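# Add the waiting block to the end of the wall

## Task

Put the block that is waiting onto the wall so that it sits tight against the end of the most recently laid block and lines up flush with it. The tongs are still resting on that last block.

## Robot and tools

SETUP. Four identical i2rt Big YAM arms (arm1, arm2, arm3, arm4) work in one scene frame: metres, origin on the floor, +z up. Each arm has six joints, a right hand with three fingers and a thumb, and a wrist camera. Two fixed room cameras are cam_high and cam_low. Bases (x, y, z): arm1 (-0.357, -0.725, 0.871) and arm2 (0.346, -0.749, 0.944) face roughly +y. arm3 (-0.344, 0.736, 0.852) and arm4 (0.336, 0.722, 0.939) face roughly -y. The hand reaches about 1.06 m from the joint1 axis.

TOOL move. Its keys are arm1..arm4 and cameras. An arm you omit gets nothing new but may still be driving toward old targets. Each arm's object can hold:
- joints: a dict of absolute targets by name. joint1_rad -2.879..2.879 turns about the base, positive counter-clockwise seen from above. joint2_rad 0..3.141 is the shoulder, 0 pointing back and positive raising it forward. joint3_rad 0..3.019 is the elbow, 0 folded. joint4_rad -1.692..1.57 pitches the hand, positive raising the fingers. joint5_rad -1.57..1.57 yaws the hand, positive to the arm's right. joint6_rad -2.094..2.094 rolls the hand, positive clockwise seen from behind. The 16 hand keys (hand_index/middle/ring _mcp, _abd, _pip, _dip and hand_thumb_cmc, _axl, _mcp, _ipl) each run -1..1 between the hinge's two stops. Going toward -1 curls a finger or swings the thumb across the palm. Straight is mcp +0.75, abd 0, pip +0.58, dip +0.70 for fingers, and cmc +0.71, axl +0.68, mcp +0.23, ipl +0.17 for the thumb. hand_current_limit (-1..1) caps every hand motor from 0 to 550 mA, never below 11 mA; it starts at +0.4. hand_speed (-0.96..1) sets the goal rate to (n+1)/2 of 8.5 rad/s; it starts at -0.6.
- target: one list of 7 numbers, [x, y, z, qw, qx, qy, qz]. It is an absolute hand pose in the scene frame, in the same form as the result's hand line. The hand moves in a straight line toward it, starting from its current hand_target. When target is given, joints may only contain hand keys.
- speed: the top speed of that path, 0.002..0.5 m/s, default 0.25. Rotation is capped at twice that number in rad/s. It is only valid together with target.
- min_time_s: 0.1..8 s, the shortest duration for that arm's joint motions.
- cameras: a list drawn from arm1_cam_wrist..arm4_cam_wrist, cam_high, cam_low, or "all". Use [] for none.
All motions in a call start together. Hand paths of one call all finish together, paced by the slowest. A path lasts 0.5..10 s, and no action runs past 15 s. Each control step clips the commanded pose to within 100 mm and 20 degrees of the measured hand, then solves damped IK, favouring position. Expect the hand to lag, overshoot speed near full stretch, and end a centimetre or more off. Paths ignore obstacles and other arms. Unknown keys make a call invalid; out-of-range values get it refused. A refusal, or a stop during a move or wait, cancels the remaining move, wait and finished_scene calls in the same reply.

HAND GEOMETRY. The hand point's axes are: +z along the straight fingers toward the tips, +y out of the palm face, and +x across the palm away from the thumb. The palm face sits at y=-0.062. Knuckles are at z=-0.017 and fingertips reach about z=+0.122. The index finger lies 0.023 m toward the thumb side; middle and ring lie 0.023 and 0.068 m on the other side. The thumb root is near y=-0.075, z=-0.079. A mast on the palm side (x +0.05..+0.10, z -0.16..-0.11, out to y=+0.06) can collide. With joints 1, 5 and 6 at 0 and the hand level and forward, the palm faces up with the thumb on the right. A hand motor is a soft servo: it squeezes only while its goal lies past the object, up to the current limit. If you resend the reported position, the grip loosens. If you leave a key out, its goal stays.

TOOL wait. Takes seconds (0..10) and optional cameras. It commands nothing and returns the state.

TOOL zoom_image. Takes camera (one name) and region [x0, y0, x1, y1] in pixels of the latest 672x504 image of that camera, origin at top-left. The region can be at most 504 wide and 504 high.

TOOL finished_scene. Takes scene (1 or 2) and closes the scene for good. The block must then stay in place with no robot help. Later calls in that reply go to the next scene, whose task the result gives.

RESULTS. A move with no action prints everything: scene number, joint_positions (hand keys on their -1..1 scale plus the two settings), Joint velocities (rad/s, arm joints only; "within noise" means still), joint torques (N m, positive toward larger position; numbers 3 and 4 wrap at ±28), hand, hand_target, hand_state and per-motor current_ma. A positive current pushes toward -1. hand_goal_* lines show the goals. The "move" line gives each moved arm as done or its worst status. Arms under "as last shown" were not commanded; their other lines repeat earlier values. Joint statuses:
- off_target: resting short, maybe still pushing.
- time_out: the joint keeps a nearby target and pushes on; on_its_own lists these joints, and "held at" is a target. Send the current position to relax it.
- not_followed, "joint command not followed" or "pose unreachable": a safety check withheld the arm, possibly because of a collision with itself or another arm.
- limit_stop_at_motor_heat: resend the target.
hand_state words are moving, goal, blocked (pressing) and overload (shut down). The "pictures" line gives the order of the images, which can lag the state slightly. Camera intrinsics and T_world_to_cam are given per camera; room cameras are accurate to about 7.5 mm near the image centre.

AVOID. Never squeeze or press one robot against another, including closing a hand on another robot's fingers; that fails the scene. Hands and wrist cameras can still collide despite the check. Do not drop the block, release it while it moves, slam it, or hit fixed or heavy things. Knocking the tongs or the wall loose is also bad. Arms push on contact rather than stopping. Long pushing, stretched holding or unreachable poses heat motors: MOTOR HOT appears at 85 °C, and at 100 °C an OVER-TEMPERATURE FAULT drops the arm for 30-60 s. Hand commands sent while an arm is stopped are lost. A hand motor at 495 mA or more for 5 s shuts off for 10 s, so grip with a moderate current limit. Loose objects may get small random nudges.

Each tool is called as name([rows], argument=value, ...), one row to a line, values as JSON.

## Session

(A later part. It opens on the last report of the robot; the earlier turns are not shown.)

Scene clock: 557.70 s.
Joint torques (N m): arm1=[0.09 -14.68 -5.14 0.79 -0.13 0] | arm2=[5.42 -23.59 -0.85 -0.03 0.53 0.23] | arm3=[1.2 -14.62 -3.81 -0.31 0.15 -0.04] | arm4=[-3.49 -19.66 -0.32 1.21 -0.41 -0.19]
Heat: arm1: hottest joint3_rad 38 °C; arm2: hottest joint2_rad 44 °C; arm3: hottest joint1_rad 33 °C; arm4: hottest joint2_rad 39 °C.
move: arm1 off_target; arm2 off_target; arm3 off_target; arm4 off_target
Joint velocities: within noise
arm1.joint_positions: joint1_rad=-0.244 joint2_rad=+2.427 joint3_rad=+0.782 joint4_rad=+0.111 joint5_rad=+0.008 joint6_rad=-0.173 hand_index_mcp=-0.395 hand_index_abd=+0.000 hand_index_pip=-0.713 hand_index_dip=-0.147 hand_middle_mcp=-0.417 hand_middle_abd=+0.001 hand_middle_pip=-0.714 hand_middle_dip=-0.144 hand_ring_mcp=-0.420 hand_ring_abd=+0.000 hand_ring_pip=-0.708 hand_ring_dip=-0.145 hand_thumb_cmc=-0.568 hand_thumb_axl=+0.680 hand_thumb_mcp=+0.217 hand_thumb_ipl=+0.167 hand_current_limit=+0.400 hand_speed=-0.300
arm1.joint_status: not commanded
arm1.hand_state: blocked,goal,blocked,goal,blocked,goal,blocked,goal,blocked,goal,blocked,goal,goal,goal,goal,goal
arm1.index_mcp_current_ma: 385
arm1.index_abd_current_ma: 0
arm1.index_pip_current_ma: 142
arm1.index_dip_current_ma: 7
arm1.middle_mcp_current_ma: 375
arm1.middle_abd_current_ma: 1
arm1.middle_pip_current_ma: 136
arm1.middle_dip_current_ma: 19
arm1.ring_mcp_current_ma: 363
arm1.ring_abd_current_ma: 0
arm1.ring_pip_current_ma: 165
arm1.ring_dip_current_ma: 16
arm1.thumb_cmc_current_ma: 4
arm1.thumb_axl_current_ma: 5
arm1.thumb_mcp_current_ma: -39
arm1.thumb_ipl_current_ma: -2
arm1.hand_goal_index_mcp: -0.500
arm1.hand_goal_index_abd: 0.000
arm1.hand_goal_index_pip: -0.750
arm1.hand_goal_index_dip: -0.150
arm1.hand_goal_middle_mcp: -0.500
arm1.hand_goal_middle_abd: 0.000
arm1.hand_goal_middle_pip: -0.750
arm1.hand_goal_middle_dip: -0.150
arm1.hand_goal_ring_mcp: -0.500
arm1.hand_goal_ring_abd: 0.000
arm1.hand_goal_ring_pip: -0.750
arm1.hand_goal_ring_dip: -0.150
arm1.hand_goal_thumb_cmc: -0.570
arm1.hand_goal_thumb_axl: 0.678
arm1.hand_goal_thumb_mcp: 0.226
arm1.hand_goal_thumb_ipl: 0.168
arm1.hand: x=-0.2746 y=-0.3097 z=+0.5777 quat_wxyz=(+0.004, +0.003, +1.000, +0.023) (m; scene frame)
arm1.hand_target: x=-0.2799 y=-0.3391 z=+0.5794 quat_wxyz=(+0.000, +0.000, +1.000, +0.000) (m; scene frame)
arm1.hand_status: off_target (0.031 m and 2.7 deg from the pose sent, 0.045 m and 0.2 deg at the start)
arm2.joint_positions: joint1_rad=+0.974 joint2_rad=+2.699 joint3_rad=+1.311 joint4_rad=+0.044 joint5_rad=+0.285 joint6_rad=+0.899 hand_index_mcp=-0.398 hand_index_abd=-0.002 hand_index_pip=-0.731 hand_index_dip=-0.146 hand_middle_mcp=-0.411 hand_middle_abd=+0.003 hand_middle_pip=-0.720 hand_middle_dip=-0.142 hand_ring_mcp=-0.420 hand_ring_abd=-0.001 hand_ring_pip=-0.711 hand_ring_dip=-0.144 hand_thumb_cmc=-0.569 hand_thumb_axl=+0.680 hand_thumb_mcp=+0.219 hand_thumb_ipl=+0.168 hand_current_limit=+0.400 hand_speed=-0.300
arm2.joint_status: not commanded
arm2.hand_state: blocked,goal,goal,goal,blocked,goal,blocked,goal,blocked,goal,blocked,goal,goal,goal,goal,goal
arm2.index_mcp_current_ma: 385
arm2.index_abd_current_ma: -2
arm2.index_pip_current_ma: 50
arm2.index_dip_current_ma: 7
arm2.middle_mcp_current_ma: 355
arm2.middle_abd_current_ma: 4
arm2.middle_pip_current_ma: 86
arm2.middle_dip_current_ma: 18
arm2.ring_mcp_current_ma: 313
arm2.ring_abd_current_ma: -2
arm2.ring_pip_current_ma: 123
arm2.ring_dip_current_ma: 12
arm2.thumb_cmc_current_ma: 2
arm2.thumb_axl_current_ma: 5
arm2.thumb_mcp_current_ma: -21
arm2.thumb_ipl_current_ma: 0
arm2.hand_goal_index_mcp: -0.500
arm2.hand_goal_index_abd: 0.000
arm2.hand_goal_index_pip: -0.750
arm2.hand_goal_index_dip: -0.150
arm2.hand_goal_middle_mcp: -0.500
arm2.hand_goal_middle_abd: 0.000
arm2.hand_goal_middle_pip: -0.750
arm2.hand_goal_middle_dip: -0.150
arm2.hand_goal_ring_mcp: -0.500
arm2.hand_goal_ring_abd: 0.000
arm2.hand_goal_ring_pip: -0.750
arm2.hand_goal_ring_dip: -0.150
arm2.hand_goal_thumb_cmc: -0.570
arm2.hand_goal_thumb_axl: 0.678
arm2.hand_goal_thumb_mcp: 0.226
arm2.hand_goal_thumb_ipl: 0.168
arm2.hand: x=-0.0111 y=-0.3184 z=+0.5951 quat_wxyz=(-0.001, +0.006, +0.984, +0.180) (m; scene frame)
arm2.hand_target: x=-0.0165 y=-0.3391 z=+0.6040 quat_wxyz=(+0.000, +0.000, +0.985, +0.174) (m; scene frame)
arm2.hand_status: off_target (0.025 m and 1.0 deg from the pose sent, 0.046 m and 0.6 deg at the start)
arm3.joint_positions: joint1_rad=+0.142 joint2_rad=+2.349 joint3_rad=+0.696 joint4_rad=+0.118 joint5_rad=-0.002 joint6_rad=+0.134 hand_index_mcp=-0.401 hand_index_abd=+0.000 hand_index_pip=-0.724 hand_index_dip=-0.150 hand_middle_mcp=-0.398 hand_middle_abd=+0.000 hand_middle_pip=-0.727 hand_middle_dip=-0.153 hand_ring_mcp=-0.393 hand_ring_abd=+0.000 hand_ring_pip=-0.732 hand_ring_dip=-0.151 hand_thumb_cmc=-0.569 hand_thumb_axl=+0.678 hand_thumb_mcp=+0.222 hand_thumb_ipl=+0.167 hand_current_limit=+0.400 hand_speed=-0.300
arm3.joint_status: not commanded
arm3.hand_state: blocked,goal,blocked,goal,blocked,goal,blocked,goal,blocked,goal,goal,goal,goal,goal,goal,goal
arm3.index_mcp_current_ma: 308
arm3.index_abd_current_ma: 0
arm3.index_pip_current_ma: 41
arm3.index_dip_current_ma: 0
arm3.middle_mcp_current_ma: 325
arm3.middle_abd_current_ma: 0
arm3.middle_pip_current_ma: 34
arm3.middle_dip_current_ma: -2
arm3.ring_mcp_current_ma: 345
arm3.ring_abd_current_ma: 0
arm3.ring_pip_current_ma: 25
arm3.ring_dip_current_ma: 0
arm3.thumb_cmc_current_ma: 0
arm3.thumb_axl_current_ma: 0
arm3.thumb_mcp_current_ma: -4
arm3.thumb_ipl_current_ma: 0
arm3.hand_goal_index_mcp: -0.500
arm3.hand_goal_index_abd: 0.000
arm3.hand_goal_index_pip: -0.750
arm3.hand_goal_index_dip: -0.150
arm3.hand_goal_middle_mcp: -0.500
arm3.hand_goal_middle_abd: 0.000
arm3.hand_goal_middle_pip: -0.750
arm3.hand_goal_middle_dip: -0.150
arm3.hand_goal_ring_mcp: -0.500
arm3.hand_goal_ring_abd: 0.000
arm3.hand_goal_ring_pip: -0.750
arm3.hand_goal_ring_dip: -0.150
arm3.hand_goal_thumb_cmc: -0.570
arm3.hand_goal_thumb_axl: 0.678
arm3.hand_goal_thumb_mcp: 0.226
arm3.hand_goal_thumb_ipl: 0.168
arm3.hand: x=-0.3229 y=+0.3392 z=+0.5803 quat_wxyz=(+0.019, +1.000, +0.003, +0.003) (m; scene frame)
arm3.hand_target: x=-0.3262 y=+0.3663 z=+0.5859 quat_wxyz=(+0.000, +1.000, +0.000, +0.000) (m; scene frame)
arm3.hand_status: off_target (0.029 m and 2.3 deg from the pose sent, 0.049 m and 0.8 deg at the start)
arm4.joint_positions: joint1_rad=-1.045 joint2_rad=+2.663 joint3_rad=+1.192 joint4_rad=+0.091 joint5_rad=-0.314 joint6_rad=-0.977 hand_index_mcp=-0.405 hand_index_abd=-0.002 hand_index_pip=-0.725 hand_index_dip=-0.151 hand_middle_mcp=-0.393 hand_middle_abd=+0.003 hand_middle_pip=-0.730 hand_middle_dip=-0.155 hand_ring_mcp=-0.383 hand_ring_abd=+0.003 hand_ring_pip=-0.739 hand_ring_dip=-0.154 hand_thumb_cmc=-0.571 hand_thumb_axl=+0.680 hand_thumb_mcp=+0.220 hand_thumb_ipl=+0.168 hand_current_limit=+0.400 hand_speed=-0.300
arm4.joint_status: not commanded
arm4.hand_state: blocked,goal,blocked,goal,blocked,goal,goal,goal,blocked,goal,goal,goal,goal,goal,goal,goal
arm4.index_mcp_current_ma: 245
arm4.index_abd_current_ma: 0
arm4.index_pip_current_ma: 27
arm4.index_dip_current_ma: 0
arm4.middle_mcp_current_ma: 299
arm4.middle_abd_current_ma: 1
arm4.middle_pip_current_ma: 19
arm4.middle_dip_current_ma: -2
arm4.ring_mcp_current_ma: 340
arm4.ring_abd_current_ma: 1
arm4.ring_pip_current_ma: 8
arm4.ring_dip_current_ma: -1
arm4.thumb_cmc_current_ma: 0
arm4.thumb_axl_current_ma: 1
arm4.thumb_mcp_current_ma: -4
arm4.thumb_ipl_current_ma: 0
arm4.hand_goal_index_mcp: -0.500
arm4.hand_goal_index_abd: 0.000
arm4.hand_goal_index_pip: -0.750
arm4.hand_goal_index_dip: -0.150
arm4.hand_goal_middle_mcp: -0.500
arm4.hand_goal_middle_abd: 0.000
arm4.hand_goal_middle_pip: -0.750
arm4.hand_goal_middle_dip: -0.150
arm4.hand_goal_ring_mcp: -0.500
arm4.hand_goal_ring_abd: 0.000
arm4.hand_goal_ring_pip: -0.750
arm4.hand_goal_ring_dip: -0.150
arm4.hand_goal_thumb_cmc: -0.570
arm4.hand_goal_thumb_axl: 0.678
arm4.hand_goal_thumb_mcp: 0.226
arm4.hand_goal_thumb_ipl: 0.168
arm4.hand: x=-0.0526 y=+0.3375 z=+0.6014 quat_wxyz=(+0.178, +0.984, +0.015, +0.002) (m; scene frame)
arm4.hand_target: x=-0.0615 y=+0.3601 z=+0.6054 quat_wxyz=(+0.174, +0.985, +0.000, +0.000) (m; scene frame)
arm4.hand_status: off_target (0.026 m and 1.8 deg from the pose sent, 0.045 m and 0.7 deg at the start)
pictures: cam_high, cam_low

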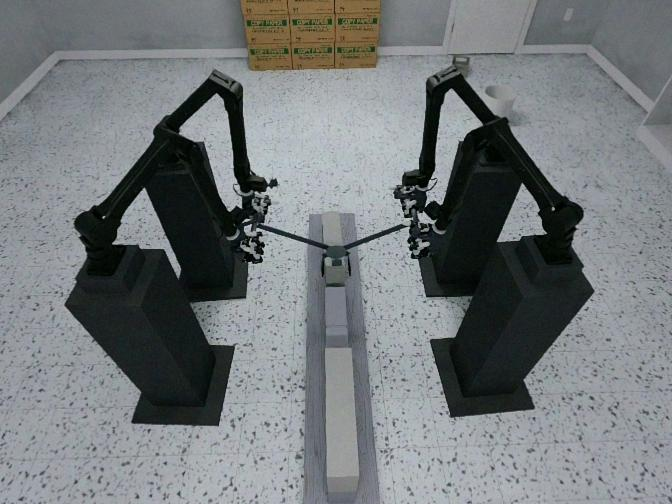

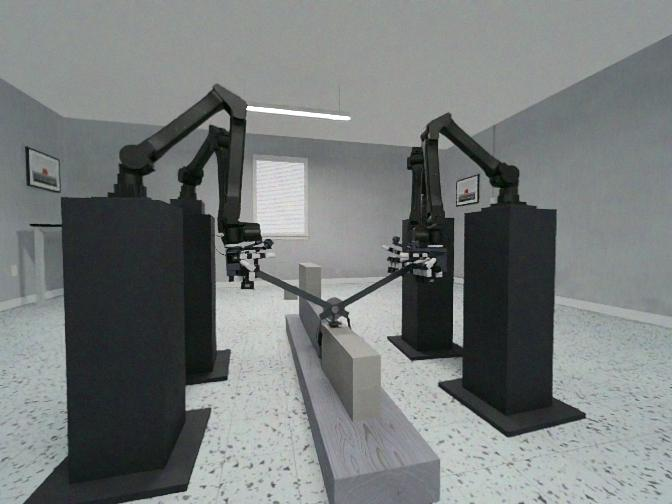

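move(arm1={"target": [-0.4350, -0.350, 0.585, 0, 0, 1, 0], "speed": 0.06}, arm2={"target": [-0.1800, -0.350, 0.615, 0, 0, 0.9848, 0.1736], "speed": 0.06}, arm3={"target": [-0.4810, 0.377, 0.592, 0, 1, 0, 0], "speed": 0.06}, arm4={"target": [-0.2250, 0.371, 0.616, 0.1736, 0.9848, 0, 0], "speed": 0.06}, cameras=["cam_low", "cam_high"])

zoom_image(camera="cam_low", region=[260, 230, 400, 370])

zoom_image(camera="cam_high", region=[230, 170, 450, 290])

Scene clock: 568.50 s.
Joint torques (N m): arm1=[1.9 -13.86 -3.54 -0.69 -0.43 0.3] | arm2=[6.53 -25.35 3.97 -1.22 0.75 0.48] | arm3=[-2.32 -13.74 -2.21 -1.51 0.7 -0.32] | arm4=[-4.6 -21.83 5.09 -0.16 -0.74 -0.24]
Heat: arm1: hottest joint3_rad 38 °C; arm2: hottest joint2_rad 45 °C; arm3: hottest joint1_rad 33 °C; arm4: hottest joint2_rad 40 °C.
move: arm1 off_target; arm2 off_target; arm3 off_target; arm4 off_target
Joint velocities: within noise
arm1.joint_positions: joint1_rad=+0.237 joint2_rad=+2.401 joint3_rad=+0.759 joint4_rad=+0.129 joint5_rad=+0.014 joint6_rad=+0.307 hand_index_mcp=-0.395 hand_index_abd=+0.000 hand_index_pip=-0.713 hand_index_dip=-0.148 hand_middle_mcp=-0.417 hand_middle_abd=-0.001 hand_middle_pip=-0.714 hand_middle_dip=-0.144 hand_ring_mcp=-0.421 hand_ring_abd=+0.000 hand_ring_pip=-0.708 hand_ring_dip=-0.144 hand_thumb_cmc=-0.568 hand_thumb_axl=+0.680 hand_thumb_mcp=+0.217 hand_thumb_ipl=+0.167 hand_current_limit=+0.400 hand_speed=-0.300
arm1.joint_status: not commanded
arm1.hand_state: blocked,goal,blocked,goal,blocked,goal,blocked,goal,blocked,goal,blocked,goal,goal,goal,goal,goal
arm1.index_mcp_current_ma: 385
arm1.index_abd_current_ma: 0
arm1.index_pip_current_ma: 142
arm1.index_dip_current_ma: 5
arm1.middle_mcp_current_ma: 375
arm1.middle_abd_current_ma: -1
arm1.middle_pip_current_ma: 138
arm1.middle_dip_current_ma: 19
arm1.ring_mcp_current_ma: 356
arm1.ring_abd_current_ma: 0
arm1.ring_pip_current_ma: 165
arm1.ring_dip_current_ma: 19
arm1.thumb_cmc_current_ma: 4
arm1.thumb_axl_current_ma: 7
arm1.thumb_mcp_current_ma: -39
arm1.thumb_ipl_current_ma: -2
arm1.hand_goal_index_mcp: -0.500
arm1.hand_goal_index_abd: 0.000
arm1.hand_goal_index_pip: -0.750
arm1.hand_goal_index_dip: -0.150
arm1.hand_goal_middle_mcp: -0.500
arm1.hand_goal_middle_abd: 0.000
arm1.hand_goal_middle_pip: -0.750
arm1.hand_goal_middle_dip: -0.150
arm1.hand_goal_ring_mcp: -0.500
arm1.hand_goal_ring_abd: 0.000
arm1.hand_goal_ring_pip: -0.750
arm1.hand_goal_ring_dip: -0.150
arm1.hand_goal_thumb_cmc: -0.570
arm1.hand_goal_thumb_axl: 0.678
arm1.hand_goal_thumb_mcp: 0.226
arm1.hand_goal_thumb_ipl: 0.168
arm1.hand: x=-0.4323 y=-0.3176 z=+0.5887 quat_wxyz=(-0.005, +0.002, +0.999, +0.036) (m; scene frame)
arm1.hand_target: x=-0.4336 y=-0.3493 z=+0.5851 quat_wxyz=(+0.001, +0.000, +1.000, +0.000) (m; scene frame)
arm1.hand_status: off_target (0.033 m and 4.1 deg from the pose sent, 0.166 m and 2.7 deg at the start)
arm2.joint_positions: joint1_rad=+1.129 joint2_rad=+2.773 joint3_rad=+1.741 joint4_rad=-0.342 joint5_rad=+0.311 joint6_rad=+1.048 hand_index_mcp=-0.404 hand_index_abd=-0.002 hand_index_pip=-0.727 hand_index_dip=-0.147 hand_middle_mcp=-0.411 hand_middle_abd=+0.003 hand_middle_pip=-0.720 hand_middle_dip=-0.142 hand_ring_mcp=-0.420 hand_ring_abd=-0.002 hand_ring_pip=-0.711 hand_ring_dip=-0.143 hand_thumb_cmc=-0.569 hand_thumb_axl=+0.680 hand_thumb_mcp=+0.219 hand_thumb_ipl=+0.168 hand_current_limit=+0.400 hand_speed=-0.300
arm2.joint_status: not commanded
arm2.hand_state: blocked,goal,blocked,goal,blocked,goal,blocked,goal,blocked,goal,blocked,goal,goal,goal,goal,goal
arm2.index_mcp_current_ma: 385
arm2.index_abd_current_ma: -2
arm2.index_pip_current_ma: 64
arm2.index_dip_current_ma: 5
arm2.middle_mcp_current_ma: 355
arm2.middle_abd_current_ma: 4
arm2.middle_pip_current_ma: 86
arm2.middle_dip_current_ma: 18
arm2.ring_mcp_current_ma: 312
arm2.ring_abd_current_ma: -2
arm2.ring_pip_current_ma: 122
arm2.ring_dip_current_ma: 14
arm2.thumb_cmc_current_ma: 2
arm2.thumb_axl_current_ma: 5
arm2.thumb_mcp_current_ma: -21
arm2.thumb_ipl_current_ma: 0
arm2.hand_goal_index_mcp: -0.500
arm2.hand_goal_index_abd: 0.000
arm2.hand_goal_index_pip: -0.750
arm2.hand_goal_index_dip: -0.150
arm2.hand_goal_middle_mcp: -0.500
arm2.hand_goal_middle_abd: 0.000
arm2.hand_goal_middle_pip: -0.750
arm2.hand_goal_middle_dip: -0.150
arm2.hand_goal_ring_mcp: -0.500
arm2.hand_goal_ring_abd: 0.000
arm2.hand_goal_ring_pip: -0.750
arm2.hand_goal_ring_dip: -0.150
arm2.hand_goal_thumb_cmc: -0.570
arm2.hand_goal_thumb_axl: 0.678
arm2.hand_goal_thumb_mcp: 0.226
arm2.hand_goal_thumb_ipl: 0.168
arm2.hand: x=-0.1700 y=-0.3174 z=+0.6149 quat_wxyz=(-0.009, +0.002, +0.983, +0.182) (m; scene frame)
arm2.hand_target: x=-0.1795 y=-0.3489 z=+0.6146 quat_wxyz=(+0.000, -0.001, +0.985, +0.175) (m; scene frame)
arm2.hand_status: off_target (0.034 m and 1.4 deg from the pose sent, 0.173 m and 1.0 deg at the start)
arm3.joint_positions: joint1_rad=-0.350 joint2_rad=+2.318 joint3_rad=+0.695 joint4_rad=+0.110 joint5_rad=-0.018 joint6_rad=-0.367 hand_index_mcp=-0.403 hand_index_abd=+0.001 hand_index_pip=-0.724 hand_index_dip=-0.149 hand_middle_mcp=-0.400 hand_middle_abd=+0.001 hand_middle_pip=-0.726 hand_middle_dip=-0.153 hand_ring_mcp=-0.397 hand_ring_abd=+0.001 hand_ring_pip=-0.728 hand_ring_dip=-0.152 hand_thumb_cmc=-0.569 hand_thumb_axl=+0.678 hand_thumb_mcp=+0.220 hand_thumb_ipl=+0.167 hand_current_limit=+0.400 hand_speed=-0.300
arm3.joint_status: not commanded
arm3.hand_state: blocked,goal,blocked,goal,blocked,goal,blocked,goal,blocked,goal,blocked,goal,goal,goal,goal,goal
arm3.index_mcp_current_ma: 300
arm3.index_abd_current_ma: 0
arm3.index_pip_current_ma: 42
arm3.index_dip_current_ma: 0
arm3.middle_mcp_current_ma: 314
arm3.middle_abd_current_ma: 0
arm3.middle_pip_current_ma: 37
arm3.middle_dip_current_ma: -2
arm3.ring_mcp_current_ma: 330
arm3.ring_abd_current_ma: 0
arm3.ring_pip_current_ma: 32
arm3.ring_dip_current_ma: -1
arm3.thumb_cmc_current_ma: 0
arm3.thumb_axl_current_ma: 0
arm3.thumb_mcp_current_ma: -7
arm3.thumb_ipl_current_ma: 0
arm3.hand_goal_index_mcp: -0.500
arm3.hand_goal_index_abd: 0.000
arm3.hand_goal_index_pip: -0.750
arm3.hand_goal_index_dip: -0.150
arm3.hand_goal_middle_mcp: -0.500
arm3.hand_goal_middle_abd: 0.000
arm3.hand_goal_middle_pip: -0.750
arm3.hand_goal_middle_dip: -0.150
arm3.hand_goal_ring_mcp: -0.500
arm3.hand_goal_ring_abd: 0.000
arm3.hand_goal_ring_pip: -0.750
arm3.hand_goal_ring_dip: -0.150
arm3.hand_goal_thumb_cmc: -0.570
arm3.hand_goal_thumb_axl: 0.678
arm3.hand_goal_thumb_mcp: 0.226
arm3.hand_goal_thumb_ipl: 0.168
arm3.hand: x=-0.4746 y=+0.3449 z=+0.5924 quat_wxyz=(+0.033, +0.999, +0.008, -0.003) (m; scene frame)
arm3.hand_target: x=-0.4794 y=+0.3762 z=+0.5916 quat_wxyz=(+0.001, +1.000, +0.000, +0.001) (m; scene frame)
arm3.hand_status: off_target (0.033 m and 3.9 deg from the pose sent, 0.163 m and 2.3 deg at the start)
arm4.joint_positions: joint1_rad=-1.203 joint2_rad=+2.726 joint3_rad=+1.620 joint4_rad=-0.308 joint5_rad=-0.333 joint6_rad=-1.136 hand_index_mcp=-0.405 hand_index_abd=-0.002 hand_index_pip=-0.726 hand_index_dip=-0.150 hand_middle_mcp=-0.395 hand_middle_abd=+0.003 hand_middle_pip=-0.729 hand_middle_dip=-0.155 hand_ring_mcp=-0.390 hand_ring_abd=+0.003 hand_ring_pip=-0.733 hand_ring_dip=-0.156 hand_thumb_cmc=-0.571 hand_thumb_axl=+0.680 hand_thumb_mcp=+0.220 hand_thumb_ipl=+0.168 hand_current_limit=+0.400 hand_speed=-0.300
arm4.joint_status: not commanded
arm4.hand_state: blocked,goal,blocked,goal,blocked,goal,blocked,goal,blocked,goal,goal,goal,goal,goal,goal,goal
arm4.index_mcp_current_ma: 245
arm4.index_abd_current_ma: 0
arm4.index_pip_current_ma: 25
arm4.index_dip_current_ma: 0
arm4.middle_mcp_current_ma: 290
arm4.middle_abd_current_ma: 1
arm4.middle_pip_current_ma: 20
arm4.middle_dip_current_ma: -2
arm4.ring_mcp_current_ma: 309
arm4.ring_abd_current_ma: 1
arm4.ring_pip_current_ma: 14
arm4.ring_dip_current_ma: -3
arm4.thumb_cmc_current_ma: 0
arm4.thumb_axl_current_ma: 1
arm4.thumb_mcp_current_ma: -4
arm4.thumb_ipl_current_ma: 0
arm4.hand_goal_index_mcp: -0.500
arm4.hand_goal_index_abd: 0.000
arm4.hand_goal_index_pip: -0.750
arm4.hand_goal_index_dip: -0.150
arm4.hand_goal_middle_mcp: -0.500
arm4.hand_goal_middle_abd: 0.000
arm4.hand_goal_middle_pip: -0.750
arm4.hand_goal_middle_dip: -0.150
arm4.hand_goal_ring_mcp: -0.500
arm4.hand_goal_ring_abd: 0.000
arm4.hand_goal_ring_pip: -0.750
arm4.hand_goal_ring_dip: -0.150
arm4.hand_goal_thumb_cmc: -0.570
arm4.hand_goal_thumb_axl: 0.678
arm4.hand_goal_thumb_mcp: 0.226
arm4.hand_goal_thumb_ipl: 0.168
arm4.hand: x=-0.2136 y=+0.3406 z=+0.6189 quat_wxyz=(+0.178, +0.984, +0.013, -0.007) (m; scene frame)
arm4.hand_target: x=-0.2241 y=+0.3703 z=+0.6157 quat_wxyz=(+0.174, +0.985, +0.000, +0.000) (m; scene frame)
arm4.hand_status: off_target (0.033 m and 1.8 deg from the pose sent, 0.176 m and 1.8 deg at the start)
pictures: cam_high, cam_low

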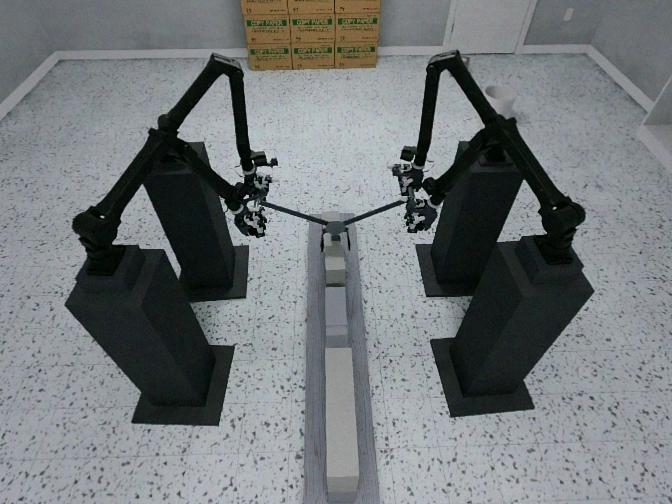

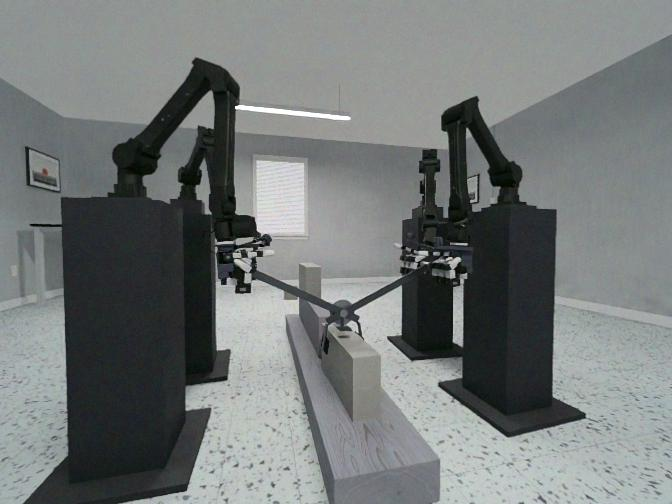

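Scaled by 3.600 from the camera's 672x504 image, which has a finer 960x720 frame.

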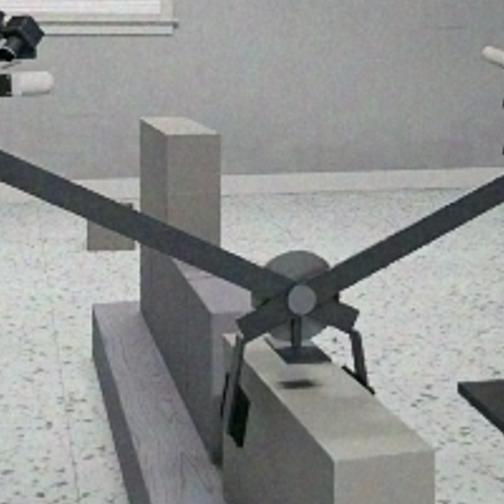

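Scaled by 2.291 from the camera's 672x504 image, which has a finer 960x720 frame.

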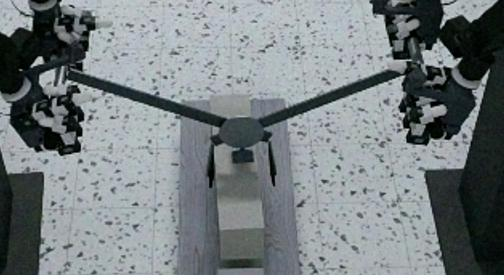

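move(arm1={"target": [-0.4490, -0.330, 0.542, 0, 0, 1, 0], "speed": 0.06}, arm2={"target": [-0.1930, -0.333, 0.562, 0, 0, 0.9848, 0.1736], "speed": 0.06}, arm3={"target": [-0.4950, 0.340, 0.545, 0, 1, 0, 0], "speed": 0.06}, arm4={"target": [-0.2380, 0.337, 0.565, 0.1736, 0.9848, 0, 0], "speed": 0.06}, cameras=["cam_low", "cam_high"])

zoom_image(camera="cam_low", region=[260, 230, 400, 370])

zoom_image(camera="cam_high", region=[290, 180, 390, 300])

Scene clock: 579.97 s.
Joint torques (N m): arm1=[1.38 -13.98 -1.51 0.05 -0.11 0.19] | arm2=[3.78 -23.59 6.64 -0.66 0.65 0.02] | arm3=[-0.15 -14.56 0.64 -0.39 0.16 -0.2] | arm4=[-0.15 -20.19 8.57 0.38 -0.56 0.14]
Heat: arm1: hottest joint3_rad 38 °C; arm2: hottest joint2_rad 44 °C; arm3: hottest joint1_rad 33 °C; arm4: hottest joint2_rad 39 °C.
move: arm1 off_target; arm2 off_target; arm3 done; arm4 off_target
Joint velocities: within noise
arm1.joint_positions: joint1_rad=+0.271 joint2_rad=+2.524 joint3_rad=+0.859 joint4_rad=+0.113 joint5_rad=+0.005 joint6_rad=+0.340 hand_index_mcp=-0.395 hand_index_abd=+0.000 hand_index_pip=-0.713 hand_index_dip=-0.147 hand_middle_mcp=-0.417 hand_middle_abd=-0.001 hand_middle_pip=-0.714 hand_middle_dip=-0.143 hand_ring_mcp=-0.422 hand_ring_abd=+0.000 hand_ring_pip=-0.708 hand_ring_dip=-0.143 hand_thumb_cmc=-0.568 hand_thumb_axl=+0.680 hand_thumb_mcp=+0.217 hand_thumb_ipl=+0.167 hand_current_limit=+0.400 hand_speed=-0.300
arm1.joint_status: not commanded
arm1.hand_state: blocked,goal,blocked,goal,blocked,goal,blocked,goal,blocked,goal,blocked,goal,goal,goal,goal,goal
arm1.index_mcp_current_ma: 385
arm1.index_abd_current_ma: 0
arm1.index_pip_current_ma: 142
arm1.index_dip_current_ma: 9
arm1.middle_mcp_current_ma: 377
arm1.middle_abd_current_ma: -1
arm1.middle_pip_current_ma: 138
arm1.middle_dip_current_ma: 21
arm1.ring_mcp_current_ma: 353
arm1.ring_abd_current_ma: 0
arm1.ring_pip_current_ma: 165
arm1.ring_dip_current_ma: 21
arm1.thumb_cmc_current_ma: 4
arm1.thumb_axl_current_ma: 7
arm1.thumb_mcp_current_ma: -40
arm1.thumb_ipl_current_ma: -2
arm1.hand_goal_index_mcp: -0.500
arm1.hand_goal_index_abd: 0.000
arm1.hand_goal_index_pip: -0.750
arm1.hand_goal_index_dip: -0.150
arm1.hand_goal_middle_mcp: -0.500
arm1.hand_goal_middle_abd: 0.000
arm1.hand_goal_middle_pip: -0.750
arm1.hand_goal_middle_dip: -0.150
arm1.hand_goal_ring_mcp: -0.500
arm1.hand_goal_ring_abd: 0.000
arm1.hand_goal_ring_pip: -0.750
arm1.hand_goal_ring_dip: -0.150
arm1.hand_goal_thumb_cmc: -0.570
arm1.hand_goal_thumb_axl: 0.678
arm1.hand_goal_thumb_mcp: 0.226
arm1.hand_goal_thumb_ipl: 0.168
arm1.hand: x=-0.4466 y=-0.3164 z=+0.5446 quat_wxyz=(-0.004, +0.002, +1.000, +0.016) (m; scene frame)
arm1.hand_target: x=-0.4487 y=-0.3299 z=+0.5421 quat_wxyz=(+0.000, +0.000, +1.000, +0.000) (m; scene frame)
arm1.hand_status: off_target (0.014 m and 1.9 deg from the pose sent, 0.051 m and 4.1 deg at the start)
arm2.joint_positions: joint1_rad=+1.148 joint2_rad=+2.901 joint3_rad=+1.898 joint4_rad=-0.391 joint5_rad=+0.311 joint6_rad=+1.077 hand_index_mcp=-0.404 hand_index_abd=+0.000 hand_index_pip=-0.727 hand_index_dip=-0.147 hand_middle_mcp=-0.415 hand_middle_abd=+0.003 hand_middle_pip=-0.718 hand_middle_dip=-0.144 hand_ring_mcp=-0.432 hand_ring_abd=-0.001 hand_ring_pip=-0.705 hand_ring_dip=-0.138 hand_thumb_cmc=-0.569 hand_thumb_axl=+0.680 hand_thumb_mcp=+0.219 hand_thumb_ipl=+0.168 hand_current_limit=+0.400 hand_speed=-0.300
arm2.joint_status: not commanded
arm2.hand_state: blocked,goal,blocked,goal,blocked,goal,blocked,goal,blocked,goal,blocked,goal,goal,goal,goal,goal
arm2.index_mcp_current_ma: 385
arm2.index_abd_current_ma: 0
arm2.index_pip_current_ma: 63
arm2.index_dip_current_ma: 5
arm2.middle_mcp_current_ma: 338
arm2.middle_abd_current_ma: 4
arm2.middle_pip_current_ma: 97
arm2.middle_dip_current_ma: 12
arm2.ring_mcp_current_ma: 255
arm2.ring_abd_current_ma: -2
arm2.ring_pip_current_ma: 144
arm2.ring_dip_current_ma: 29
arm2.thumb_cmc_current_ma: 2
arm2.thumb_axl_current_ma: 5
arm2.thumb_mcp_current_ma: -21
arm2.thumb_ipl_current_ma: 0
arm2.hand_goal_index_mcp: -0.500
arm2.hand_goal_index_abd: 0.000
arm2.hand_goal_index_pip: -0.750
arm2.hand_goal_index_dip: -0.150
arm2.hand_goal_middle_mcp: -0.500
arm2.hand_goal_middle_abd: 0.000
arm2.hand_goal_middle_pip: -0.750
arm2.hand_goal_middle_dip: -0.150
arm2.hand_goal_ring_mcp: -0.500
arm2.hand_goal_ring_abd: 0.000
arm2.hand_goal_ring_pip: -0.750
arm2.hand_goal_ring_dip: -0.150
arm2.hand_goal_thumb_cmc: -0.570
arm2.hand_goal_thumb_axl: 0.678
arm2.hand_goal_thumb_mcp: 0.226
arm2.hand_goal_thumb_ipl: 0.168
arm2.hand: x=-0.1861 y=-0.3229 z=+0.5706 quat_wxyz=(-0.005, +0.005, +0.984, +0.177) (m; scene frame)
arm2.hand_target: x=-0.1927 y=-0.3332 z=+0.5623 quat_wxyz=(+0.000, +0.000, +0.985, +0.174) (m; scene frame)
arm2.hand_status: off_target (0.015 m and 0.9 deg from the pose sent, 0.060 m and 1.4 deg at the start)
arm3.joint_positions: joint1_rad=-0.376 joint2_rad=+2.462 joint3_rad=+0.820 joint4_rad=+0.057 joint5_rad=-0.004 joint6_rad=-0.383 hand_index_mcp=-0.405 hand_index_abd=+0.001 hand_index_pip=-0.724 hand_index_dip=-0.149 hand_middle_mcp=-0.402 hand_middle_abd=+0.001 hand_middle_pip=-0.725 hand_middle_dip=-0.152 hand_ring_mcp=-0.399 hand_ring_abd=+0.001 hand_ring_pip=-0.727 hand_ring_dip=-0.150 hand_thumb_cmc=-0.569 hand_thumb_axl=+0.678 hand_thumb_mcp=+0.219 hand_thumb_ipl=+0.167 hand_current_limit=+0.400 hand_speed=-0.300
arm3.joint_status: not commanded
arm3.hand_state: blocked,goal,blocked,goal,blocked,goal,blocked,goal,blocked,goal,blocked,goal,goal,goal,goal,goal
arm3.index_mcp_current_ma: 294
arm3.index_abd_current_ma: 0
arm3.index_pip_current_ma: 42
arm3.index_dip_current_ma: 0
arm3.middle_mcp_current_ma: 307
arm3.middle_abd_current_ma: 0
arm3.middle_pip_current_ma: 39
arm3.middle_dip_current_ma: -1
arm3.ring_mcp_current_ma: 319
arm3.ring_abd_current_ma: 0
arm3.ring_pip_current_ma: 34
arm3.ring_dip_current_ma: 0
arm3.thumb_cmc_current_ma: 0
arm3.thumb_axl_current_ma: 0
arm3.thumb_mcp_current_ma: -9
arm3.thumb_ipl_current_ma: 0
arm3.hand_goal_index_mcp: -0.500
arm3.hand_goal_index_abd: 0.000
arm3.hand_goal_index_pip: -0.750
arm3.hand_goal_index_dip: -0.150
arm3.hand_goal_middle_mcp: -0.500
arm3.hand_goal_middle_abd: 0.000
arm3.hand_goal_middle_pip: -0.750
arm3.hand_goal_middle_dip: -0.150
arm3.hand_goal_ring_mcp: -0.500
arm3.hand_goal_ring_abd: 0.000
arm3.hand_goal_ring_pip: -0.750
arm3.hand_goal_ring_dip: -0.150
arm3.hand_goal_thumb_cmc: -0.570
arm3.hand_goal_thumb_axl: 0.678
arm3.hand_goal_thumb_mcp: 0.226
arm3.hand_goal_thumb_ipl: 0.168
arm3.hand: x=-0.4877 y=+0.3438 z=+0.5396 quat_wxyz=(-0.003, +1.000, +0.003, +0.004) (m; scene frame)
arm3.hand_target: x=-0.4950 y=+0.3400 z=+0.5450 quat_wxyz=(+0.000, +1.000, +0.000, +0.000) (m; scene frame)
arm3.hand_status: done (0.010 m and 0.7 deg from the pose sent, 0.052 m and 3.9 deg at the start)
arm4.joint_positions: joint1_rad=-1.206 joint2_rad=+2.860 joint3_rad=+1.775 joint4_rad=-0.349 joint5_rad=-0.331 joint6_rad=-1.137 hand_index_mcp=-0.413 hand_index_abd=-0.002 hand_index_pip=-0.722 hand_index_dip=-0.148 hand_middle_mcp=-0.399 hand_middle_abd=+0.003 hand_middle_pip=-0.728 hand_middle_dip=-0.154 hand_ring_mcp=-0.392 hand_ring_abd=+0.002 hand_ring_pip=-0.733 hand_ring_dip=-0.155 hand_thumb_cmc=-0.571 hand_thumb_axl=+0.683 hand_thumb_mcp=+0.215 hand_thumb_ipl=+0.168 hand_current_limit=+0.400 hand_speed=-0.300
arm4.joint_status: not commanded
arm4.hand_state: blocked,goal,blocked,goal,blocked,goal,blocked,goal,blocked,goal,goal,goal,goal,goal,goal,goal
arm4.index_mcp_current_ma: 216
arm4.index_abd_current_ma: 0
arm4.index_pip_current_ma: 33
arm4.index_dip_current_ma: 1
arm4.middle_mcp_current_ma: 273
arm4.middle_abd_current_ma: 1
arm4.middle_pip_current_ma: 23
arm4.middle_dip_current_ma: -2
arm4.ring_mcp_current_ma: 303
arm4.ring_abd_current_ma: 1
arm4.ring_pip_current_ma: 15
arm4.ring_dip_current_ma: -2
arm4.thumb_cmc_current_ma: 0
arm4.thumb_axl_current_ma: 3
arm4.thumb_mcp_current_ma: -12
arm4.thumb_ipl_current_ma: 0
arm4.hand_goal_index_mcp: -0.500
arm4.hand_goal_index_abd: 0.000
arm4.hand_goal_index_pip: -0.750
arm4.hand_goal_index_dip: -0.150
arm4.hand_goal_middle_mcp: -0.500
arm4.hand_goal_middle_abd: 0.000
arm4.hand_goal_middle_pip: -0.750
arm4.hand_goal_middle_dip: -0.150
arm4.hand_goal_ring_mcp: -0.500
arm4.hand_goal_ring_abd: 0.000
arm4.hand_goal_ring_pip: -0.750
arm4.hand_goal_ring_dip: -0.150
arm4.hand_goal_thumb_cmc: -0.570
arm4.hand_goal_thumb_axl: 0.678
arm4.hand_goal_thumb_mcp: 0.226
arm4.hand_goal_thumb_ipl: 0.168
arm4.hand: x=-0.2266 y=+0.3378 z=+0.5702 quat_wxyz=(+0.173, +0.985, +0.011, +0.001) (m; scene frame)
arm4.hand_target: x=-0.2375 y=+0.3374 z=+0.5654 quat_wxyz=(+0.174, +0.985, +0.000, +0.000) (m; scene frame)
arm4.hand_status: off_target (0.013 m and 1.2 deg from the pose sent, 0.059 m and 1.8 deg at the start)
pictures: cam_high, cam_low

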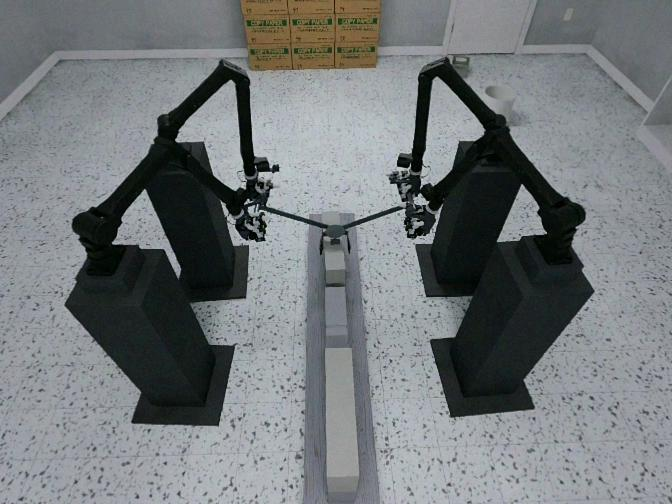

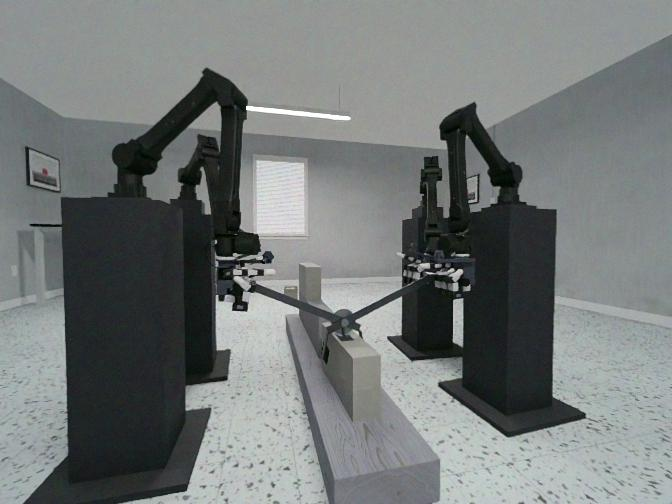

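Scaled by 3.600 from the camera's 672x504 image, which has a finer 960x720 frame.

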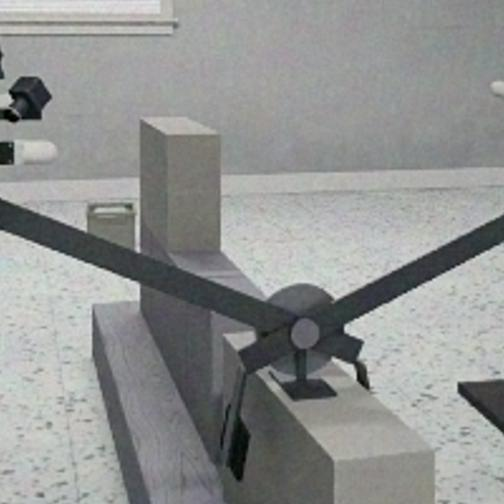

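Scaled by 4.200 from the camera's 672x504 image, which has a finer 960x720 frame.

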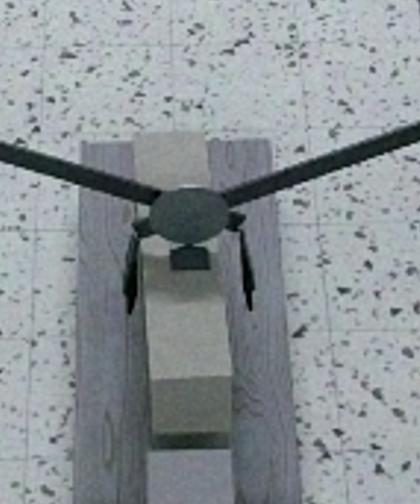

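move(arm1={"target": [-0.4490, -0.305, 0.605, 0, 0, 1, 0], "speed": 0.05}, arm2={"target": [-0.1930, -0.308, 0.630, 0, 0, 0.9848, 0.1736], "speed": 0.05}, arm3={"target": [-0.4950, 0.322, 0.605, 0, 1, 0, 0], "speed": 0.05}, arm4={"target": [-0.2380, 0.317, 0.630, 0.1736, 0.9848, 0, 0], "speed": 0.05}, cameras=["cam_low", "cam_high"])

zoom_image(camera="cam_low", region=[260, 230, 400, 430])

zoom_image(camera="cam_high", region=[290, 180, 390, 300])

Scene clock: 588.87 s.
Joint torques (N m): arm1=[-0.26 -17.67 -1.7 0.09 0.31 -0.05] | arm2=[2.96 -27.99 4.14 -0.7 0.73 -0.26] | arm3=[0.26 -17.9 -0.54 -0.91 0.05 -0.02] | arm4=[-0.21 -25 4.55 0.06 -0.54 0.16]
Heat: arm1: hottest joint3_rad 37 °C; arm2: hottest joint2_rad 45 °C; arm3: hottest joint1_rad 33 °C; arm4: hottest joint2_rad 40 °C.
move: arm1 off_target; arm2 off_target; arm3 off_target; arm4 off_target
Joint velocities: within noise
arm1.joint_positions: joint1_rad=+0.268 joint2_rad=+2.373 joint3_rad=+0.845 joint4_rad=-0.052 joint5_rad=-0.004 joint6_rad=+0.345 hand_index_mcp=-0.395 hand_index_abd=+0.000 hand_index_pip=-0.727 hand_index_dip=-0.147 hand_middle_mcp=-0.417 hand_middle_abd=+0.000 hand_middle_pip=-0.714 hand_middle_dip=-0.143 hand_ring_mcp=-0.422 hand_ring_abd=+0.000 hand_ring_pip=-0.707 hand_ring_dip=-0.143 hand_thumb_cmc=-0.568 hand_thumb_axl=+0.680 hand_thumb_mcp=+0.217 hand_thumb_ipl=+0.167 hand_current_limit=+0.400 hand_speed=-0.300
arm1.joint_status: not commanded
arm1.hand_state: blocked,goal,blocked,goal,blocked,goal,blocked,goal,blocked,goal,blocked,goal,goal,goal,goal,goal
arm1.index_mcp_current_ma: 385
arm1.index_abd_current_ma: 0
arm1.index_pip_current_ma: 83
arm1.index_dip_current_ma: 9
arm1.middle_mcp_current_ma: 377
arm1.middle_abd_current_ma: 0
arm1.middle_pip_current_ma: 138
arm1.middle_dip_current_ma: 21
arm1.ring_mcp_current_ma: 352
arm1.ring_abd_current_ma: 0
arm1.ring_pip_current_ma: 168
arm1.ring_dip_current_ma: 21
arm1.thumb_cmc_current_ma: 4
arm1.thumb_axl_current_ma: 7
arm1.thumb_mcp_current_ma: -40
arm1.thumb_ipl_current_ma: -2
arm1.hand_goal_index_mcp: -0.500
arm1.hand_goal_index_abd: 0.000
arm1.hand_goal_index_pip: -0.750
arm1.hand_goal_index_dip: -0.150
arm1.hand_goal_middle_mcp: -0.500
arm1.hand_goal_middle_abd: 0.000
arm1.hand_goal_middle_pip: -0.750
arm1.hand_goal_middle_dip: -0.150
arm1.hand_goal_ring_mcp: -0.500
arm1.hand_goal_ring_abd: 0.000
arm1.hand_goal_ring_pip: -0.750
arm1.hand_goal_ring_dip: -0.150
arm1.hand_goal_thumb_cmc: -0.570
arm1.hand_goal_thumb_axl: 0.678
arm1.hand_goal_thumb_mcp: 0.226
arm1.hand_goal_thumb_ipl: 0.168
arm1.hand: x=-0.4520 y=-0.3015 z=+0.5914 quat_wxyz=(-0.003, +0.005, +1.000, +0.001) (m; scene frame)
arm1.hand_target: x=-0.4489 y=-0.3049 z=+0.6042 quat_wxyz=(+0.000, +0.000, +1.000, +0.000) (m; scene frame)
arm1.hand_status: off_target (0.014 m and 0.7 deg from the pose sent, 0.062 m and 1.9 deg at the start)
arm2.joint_positions: joint1_rad=+1.130 joint2_rad=+2.807 joint3_rad=+1.848 joint4_rad=-0.436 joint5_rad=+0.303 joint6_rad=+1.068 hand_index_mcp=-0.404 hand_index_abd=+0.002 hand_index_pip=-0.728 hand_index_dip=-0.147 hand_middle_mcp=-0.418 hand_middle_abd=+0.003 hand_middle_pip=-0.711 hand_middle_dip=-0.147 hand_ring_mcp=-0.438 hand_ring_abd=-0.003 hand_ring_pip=-0.701 hand_ring_dip=-0.135 hand_thumb_cmc=-0.569 hand_thumb_axl=+0.680 hand_thumb_mcp=+0.219 hand_thumb_ipl=+0.168 hand_current_limit=+0.400 hand_speed=-0.300
arm2.joint_status: not commanded
arm2.hand_state: blocked,goal,blocked,goal,blocked,goal,blocked,goal,blocked,goal,blocked,goal,goal,goal,goal,goal
arm2.index_mcp_current_ma: 385
arm2.index_abd_current_ma: 2
arm2.index_pip_current_ma: 61
arm2.index_dip_current_ma: 5
arm2.middle_mcp_current_ma: 323
arm2.middle_abd_current_ma: 4
arm2.middle_pip_current_ma: 123
arm2.middle_dip_current_ma: 6
arm2.ring_mcp_current_ma: 228
arm2.ring_abd_current_ma: -4
arm2.ring_pip_current_ma: 160
arm2.ring_dip_current_ma: 38
arm2.thumb_cmc_current_ma: 2
arm2.thumb_axl_current_ma: 5
arm2.thumb_mcp_current_ma: -21
arm2.thumb_ipl_current_ma: 0
arm2.hand_goal_index_mcp: -0.500
arm2.hand_goal_index_abd: 0.000
arm2.hand_goal_index_pip: -0.750
arm2.hand_goal_index_dip: -0.150
arm2.hand_goal_middle_mcp: -0.500
arm2.hand_goal_middle_abd: 0.000
arm2.hand_goal_middle_pip: -0.750
arm2.hand_goal_middle_dip: -0.150
arm2.hand_goal_ring_mcp: -0.500
arm2.hand_goal_ring_abd: 0.000
arm2.hand_goal_ring_pip: -0.750
arm2.hand_goal_ring_dip: -0.150
arm2.hand_goal_thumb_cmc: -0.570
arm2.hand_goal_thumb_axl: 0.678
arm2.hand_goal_thumb_mcp: 0.226
arm2.hand_goal_thumb_ipl: 0.168
arm2.hand: x=-0.1888 y=-0.3089 z=+0.6153 quat_wxyz=(-0.005, +0.009, +0.985, +0.174) (m; scene frame)
arm2.hand_target: x=-0.1930 y=-0.3078 z=+0.6297 quat_wxyz=(+0.000, +0.000, +0.985, +0.174) (m; scene frame)
arm2.hand_status: off_target (0.015 m and 1.2 deg from the pose sent, 0.062 m and 0.9 deg at the start)
arm3.joint_positions: joint1_rad=-0.360 joint2_rad=+2.313 joint3_rad=+0.816 joint4_rad=-0.080 joint5_rad=-0.002 joint6_rad=-0.383 hand_index_mcp=-0.405 hand_index_abd=+0.001 hand_index_pip=-0.724 hand_index_dip=-0.149 hand_middle_mcp=-0.402 hand_middle_abd=+0.001 hand_middle_pip=-0.723 hand_middle_dip=-0.151 hand_ring_mcp=-0.399 hand_ring_abd=+0.002 hand_ring_pip=-0.722 hand_ring_dip=-0.149 hand_thumb_cmc=-0.569 hand_thumb_axl=+0.678 hand_thumb_mcp=+0.219 hand_thumb_ipl=+0.167 hand_current_limit=+0.400 hand_speed=-0.300
arm3.joint_status: not commanded
arm3.hand_state: blocked,goal,blocked,goal,blocked,goal,blocked,goal,blocked,goal,blocked,goal,goal,goal,goal,goal
arm3.index_mcp_current_ma: 294
arm3.index_abd_current_ma: 0
arm3.index_pip_current_ma: 42
arm3.index_dip_current_ma: 0
arm3.middle_mcp_current_ma: 307
arm3.middle_abd_current_ma: 0
arm3.middle_pip_current_ma: 43
arm3.middle_dip_current_ma: 0
arm3.ring_mcp_current_ma: 319
arm3.ring_abd_current_ma: 1
arm3.ring_pip_current_ma: 46
arm3.ring_dip_current_ma: 0
arm3.thumb_cmc_current_ma: 0
arm3.thumb_axl_current_ma: 0
arm3.thumb_mcp_current_ma: -9
arm3.thumb_ipl_current_ma: 0
arm3.hand_goal_index_mcp: -0.500
arm3.hand_goal_index_abd: 0.000
arm3.hand_goal_index_pip: -0.750
arm3.hand_goal_index_dip: -0.150
arm3.hand_goal_middle_mcp: -0.500
arm3.hand_goal_middle_abd: 0.000
arm3.hand_goal_middle_pip: -0.750
arm3.hand_goal_middle_dip: -0.150
arm3.hand_goal_ring_mcp: -0.500
arm3.hand_goal_ring_abd: 0.000
arm3.hand_goal_ring_pip: -0.750
arm3.hand_goal_ring_dip: -0.150
arm3.hand_goal_thumb_cmc: -0.570
arm3.hand_goal_thumb_axl: 0.678
arm3.hand_goal_thumb_mcp: 0.226
arm3.hand_goal_thumb_ipl: 0.168
arm3.hand: x=-0.4913 y=+0.3175 z=+0.5885 quat_wxyz=(+0.000, +1.000, +0.010, +0.001) (m; scene frame)
arm3.hand_target: x=-0.4948 y=+0.3220 z=+0.6039 quat_wxyz=(+0.000, +1.000, +0.000, +0.000) (m; scene frame)
arm3.hand_status: off_target (0.018 m and 1.2 deg from the pose sent, 0.069 m and 0.7 deg at the start)
arm4.joint_positions: joint1_rad=-1.177 joint2_rad=+2.764 joint3_rad=+1.738 joint4_rad=-0.384 joint5_rad=-0.327 joint6_rad=-1.111 hand_index_mcp=-0.413 hand_index_abd=-0.002 hand_index_pip=-0.722 hand_index_dip=-0.150 hand_middle_mcp=-0.399 hand_middle_abd=+0.003 hand_middle_pip=-0.727 hand_middle_dip=-0.154 hand_ring_mcp=-0.392 hand_ring_abd=+0.002 hand_ring_pip=-0.733 hand_ring_dip=-0.155 hand_thumb_cmc=-0.571 hand_thumb_axl=+0.683 hand_thumb_mcp=+0.215 hand_thumb_ipl=+0.168 hand_current_limit=+0.400 hand_speed=-0.300
arm4.joint_status: not commanded
arm4.hand_state: blocked,goal,blocked,goal,blocked,goal,blocked,goal,blocked,goal,goal,goal,goal,goal,goal,goal
arm4.index_mcp_current_ma: 216
arm4.index_abd_current_ma: 0
arm4.index_pip_current_ma: 33
arm4.index_dip_current_ma: 0
arm4.middle_mcp_current_ma: 273
arm4.middle_abd_current_ma: 1
arm4.middle_pip_current_ma: 24
arm4.middle_dip_current_ma: -2
arm4.ring_mcp_current_ma: 303
arm4.ring_abd_current_ma: 1
arm4.ring_pip_current_ma: 15
arm4.ring_dip_current_ma: -2
arm4.thumb_cmc_current_ma: 0
arm4.thumb_axl_current_ma: 3
arm4.thumb_mcp_current_ma: -12
arm4.thumb_ipl_current_ma: 0
arm4.hand_goal_index_mcp: -0.500
arm4.hand_goal_index_abd: 0.000
arm4.hand_goal_index_pip: -0.750
arm4.hand_goal_index_dip: -0.150
arm4.hand_goal_middle_mcp: -0.500
arm4.hand_goal_middle_abd: 0.000
arm4.hand_goal_middle_pip: -0.750
arm4.hand_goal_middle_dip: -0.150
arm4.hand_goal_ring_mcp: -0.500
arm4.hand_goal_ring_abd: 0.000
arm4.hand_goal_ring_pip: -0.750
arm4.hand_goal_ring_dip: -0.150
arm4.hand_goal_thumb_cmc: -0.570
arm4.hand_goal_thumb_axl: 0.678
arm4.hand_goal_thumb_mcp: 0.226
arm4.hand_goal_thumb_ipl: 0.168
arm4.hand: x=-0.2338 y=+0.3140 z=+0.6191 quat_wxyz=(+0.177, +0.984, +0.014, -0.006) (m; scene frame)
arm4.hand_target: x=-0.2382 y=+0.3170 z=+0.6298 quat_wxyz=(+0.174, +0.985, +0.000, +0.000) (m; scene frame)
arm4.hand_status: off_target (0.012 m and 1.8 deg from the pose sent, 0.064 m and 1.3 deg at the start)
pictures: cam_high, cam_low

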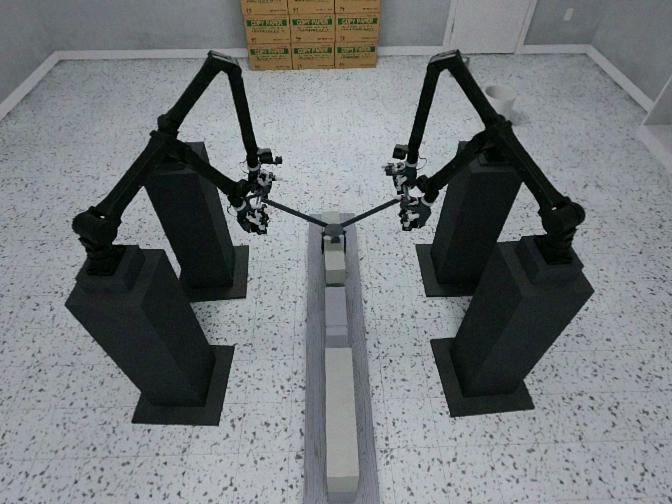

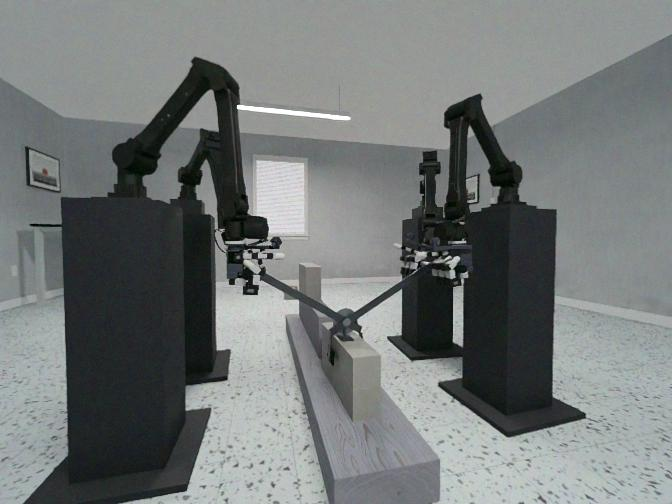

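Scaled by 2.520 from the camera's 672x504 image, which has a finer 960x720 frame.

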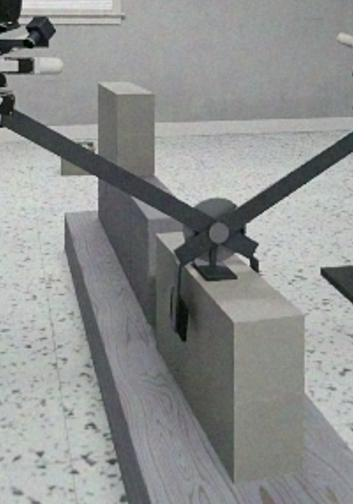

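Scaled by 4.200 from the camera's 672x504 image, which has a finer 960x720 frame.

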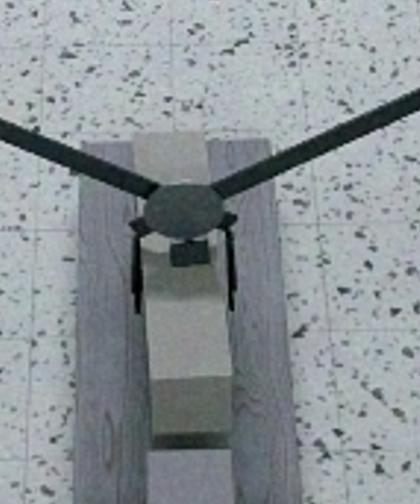

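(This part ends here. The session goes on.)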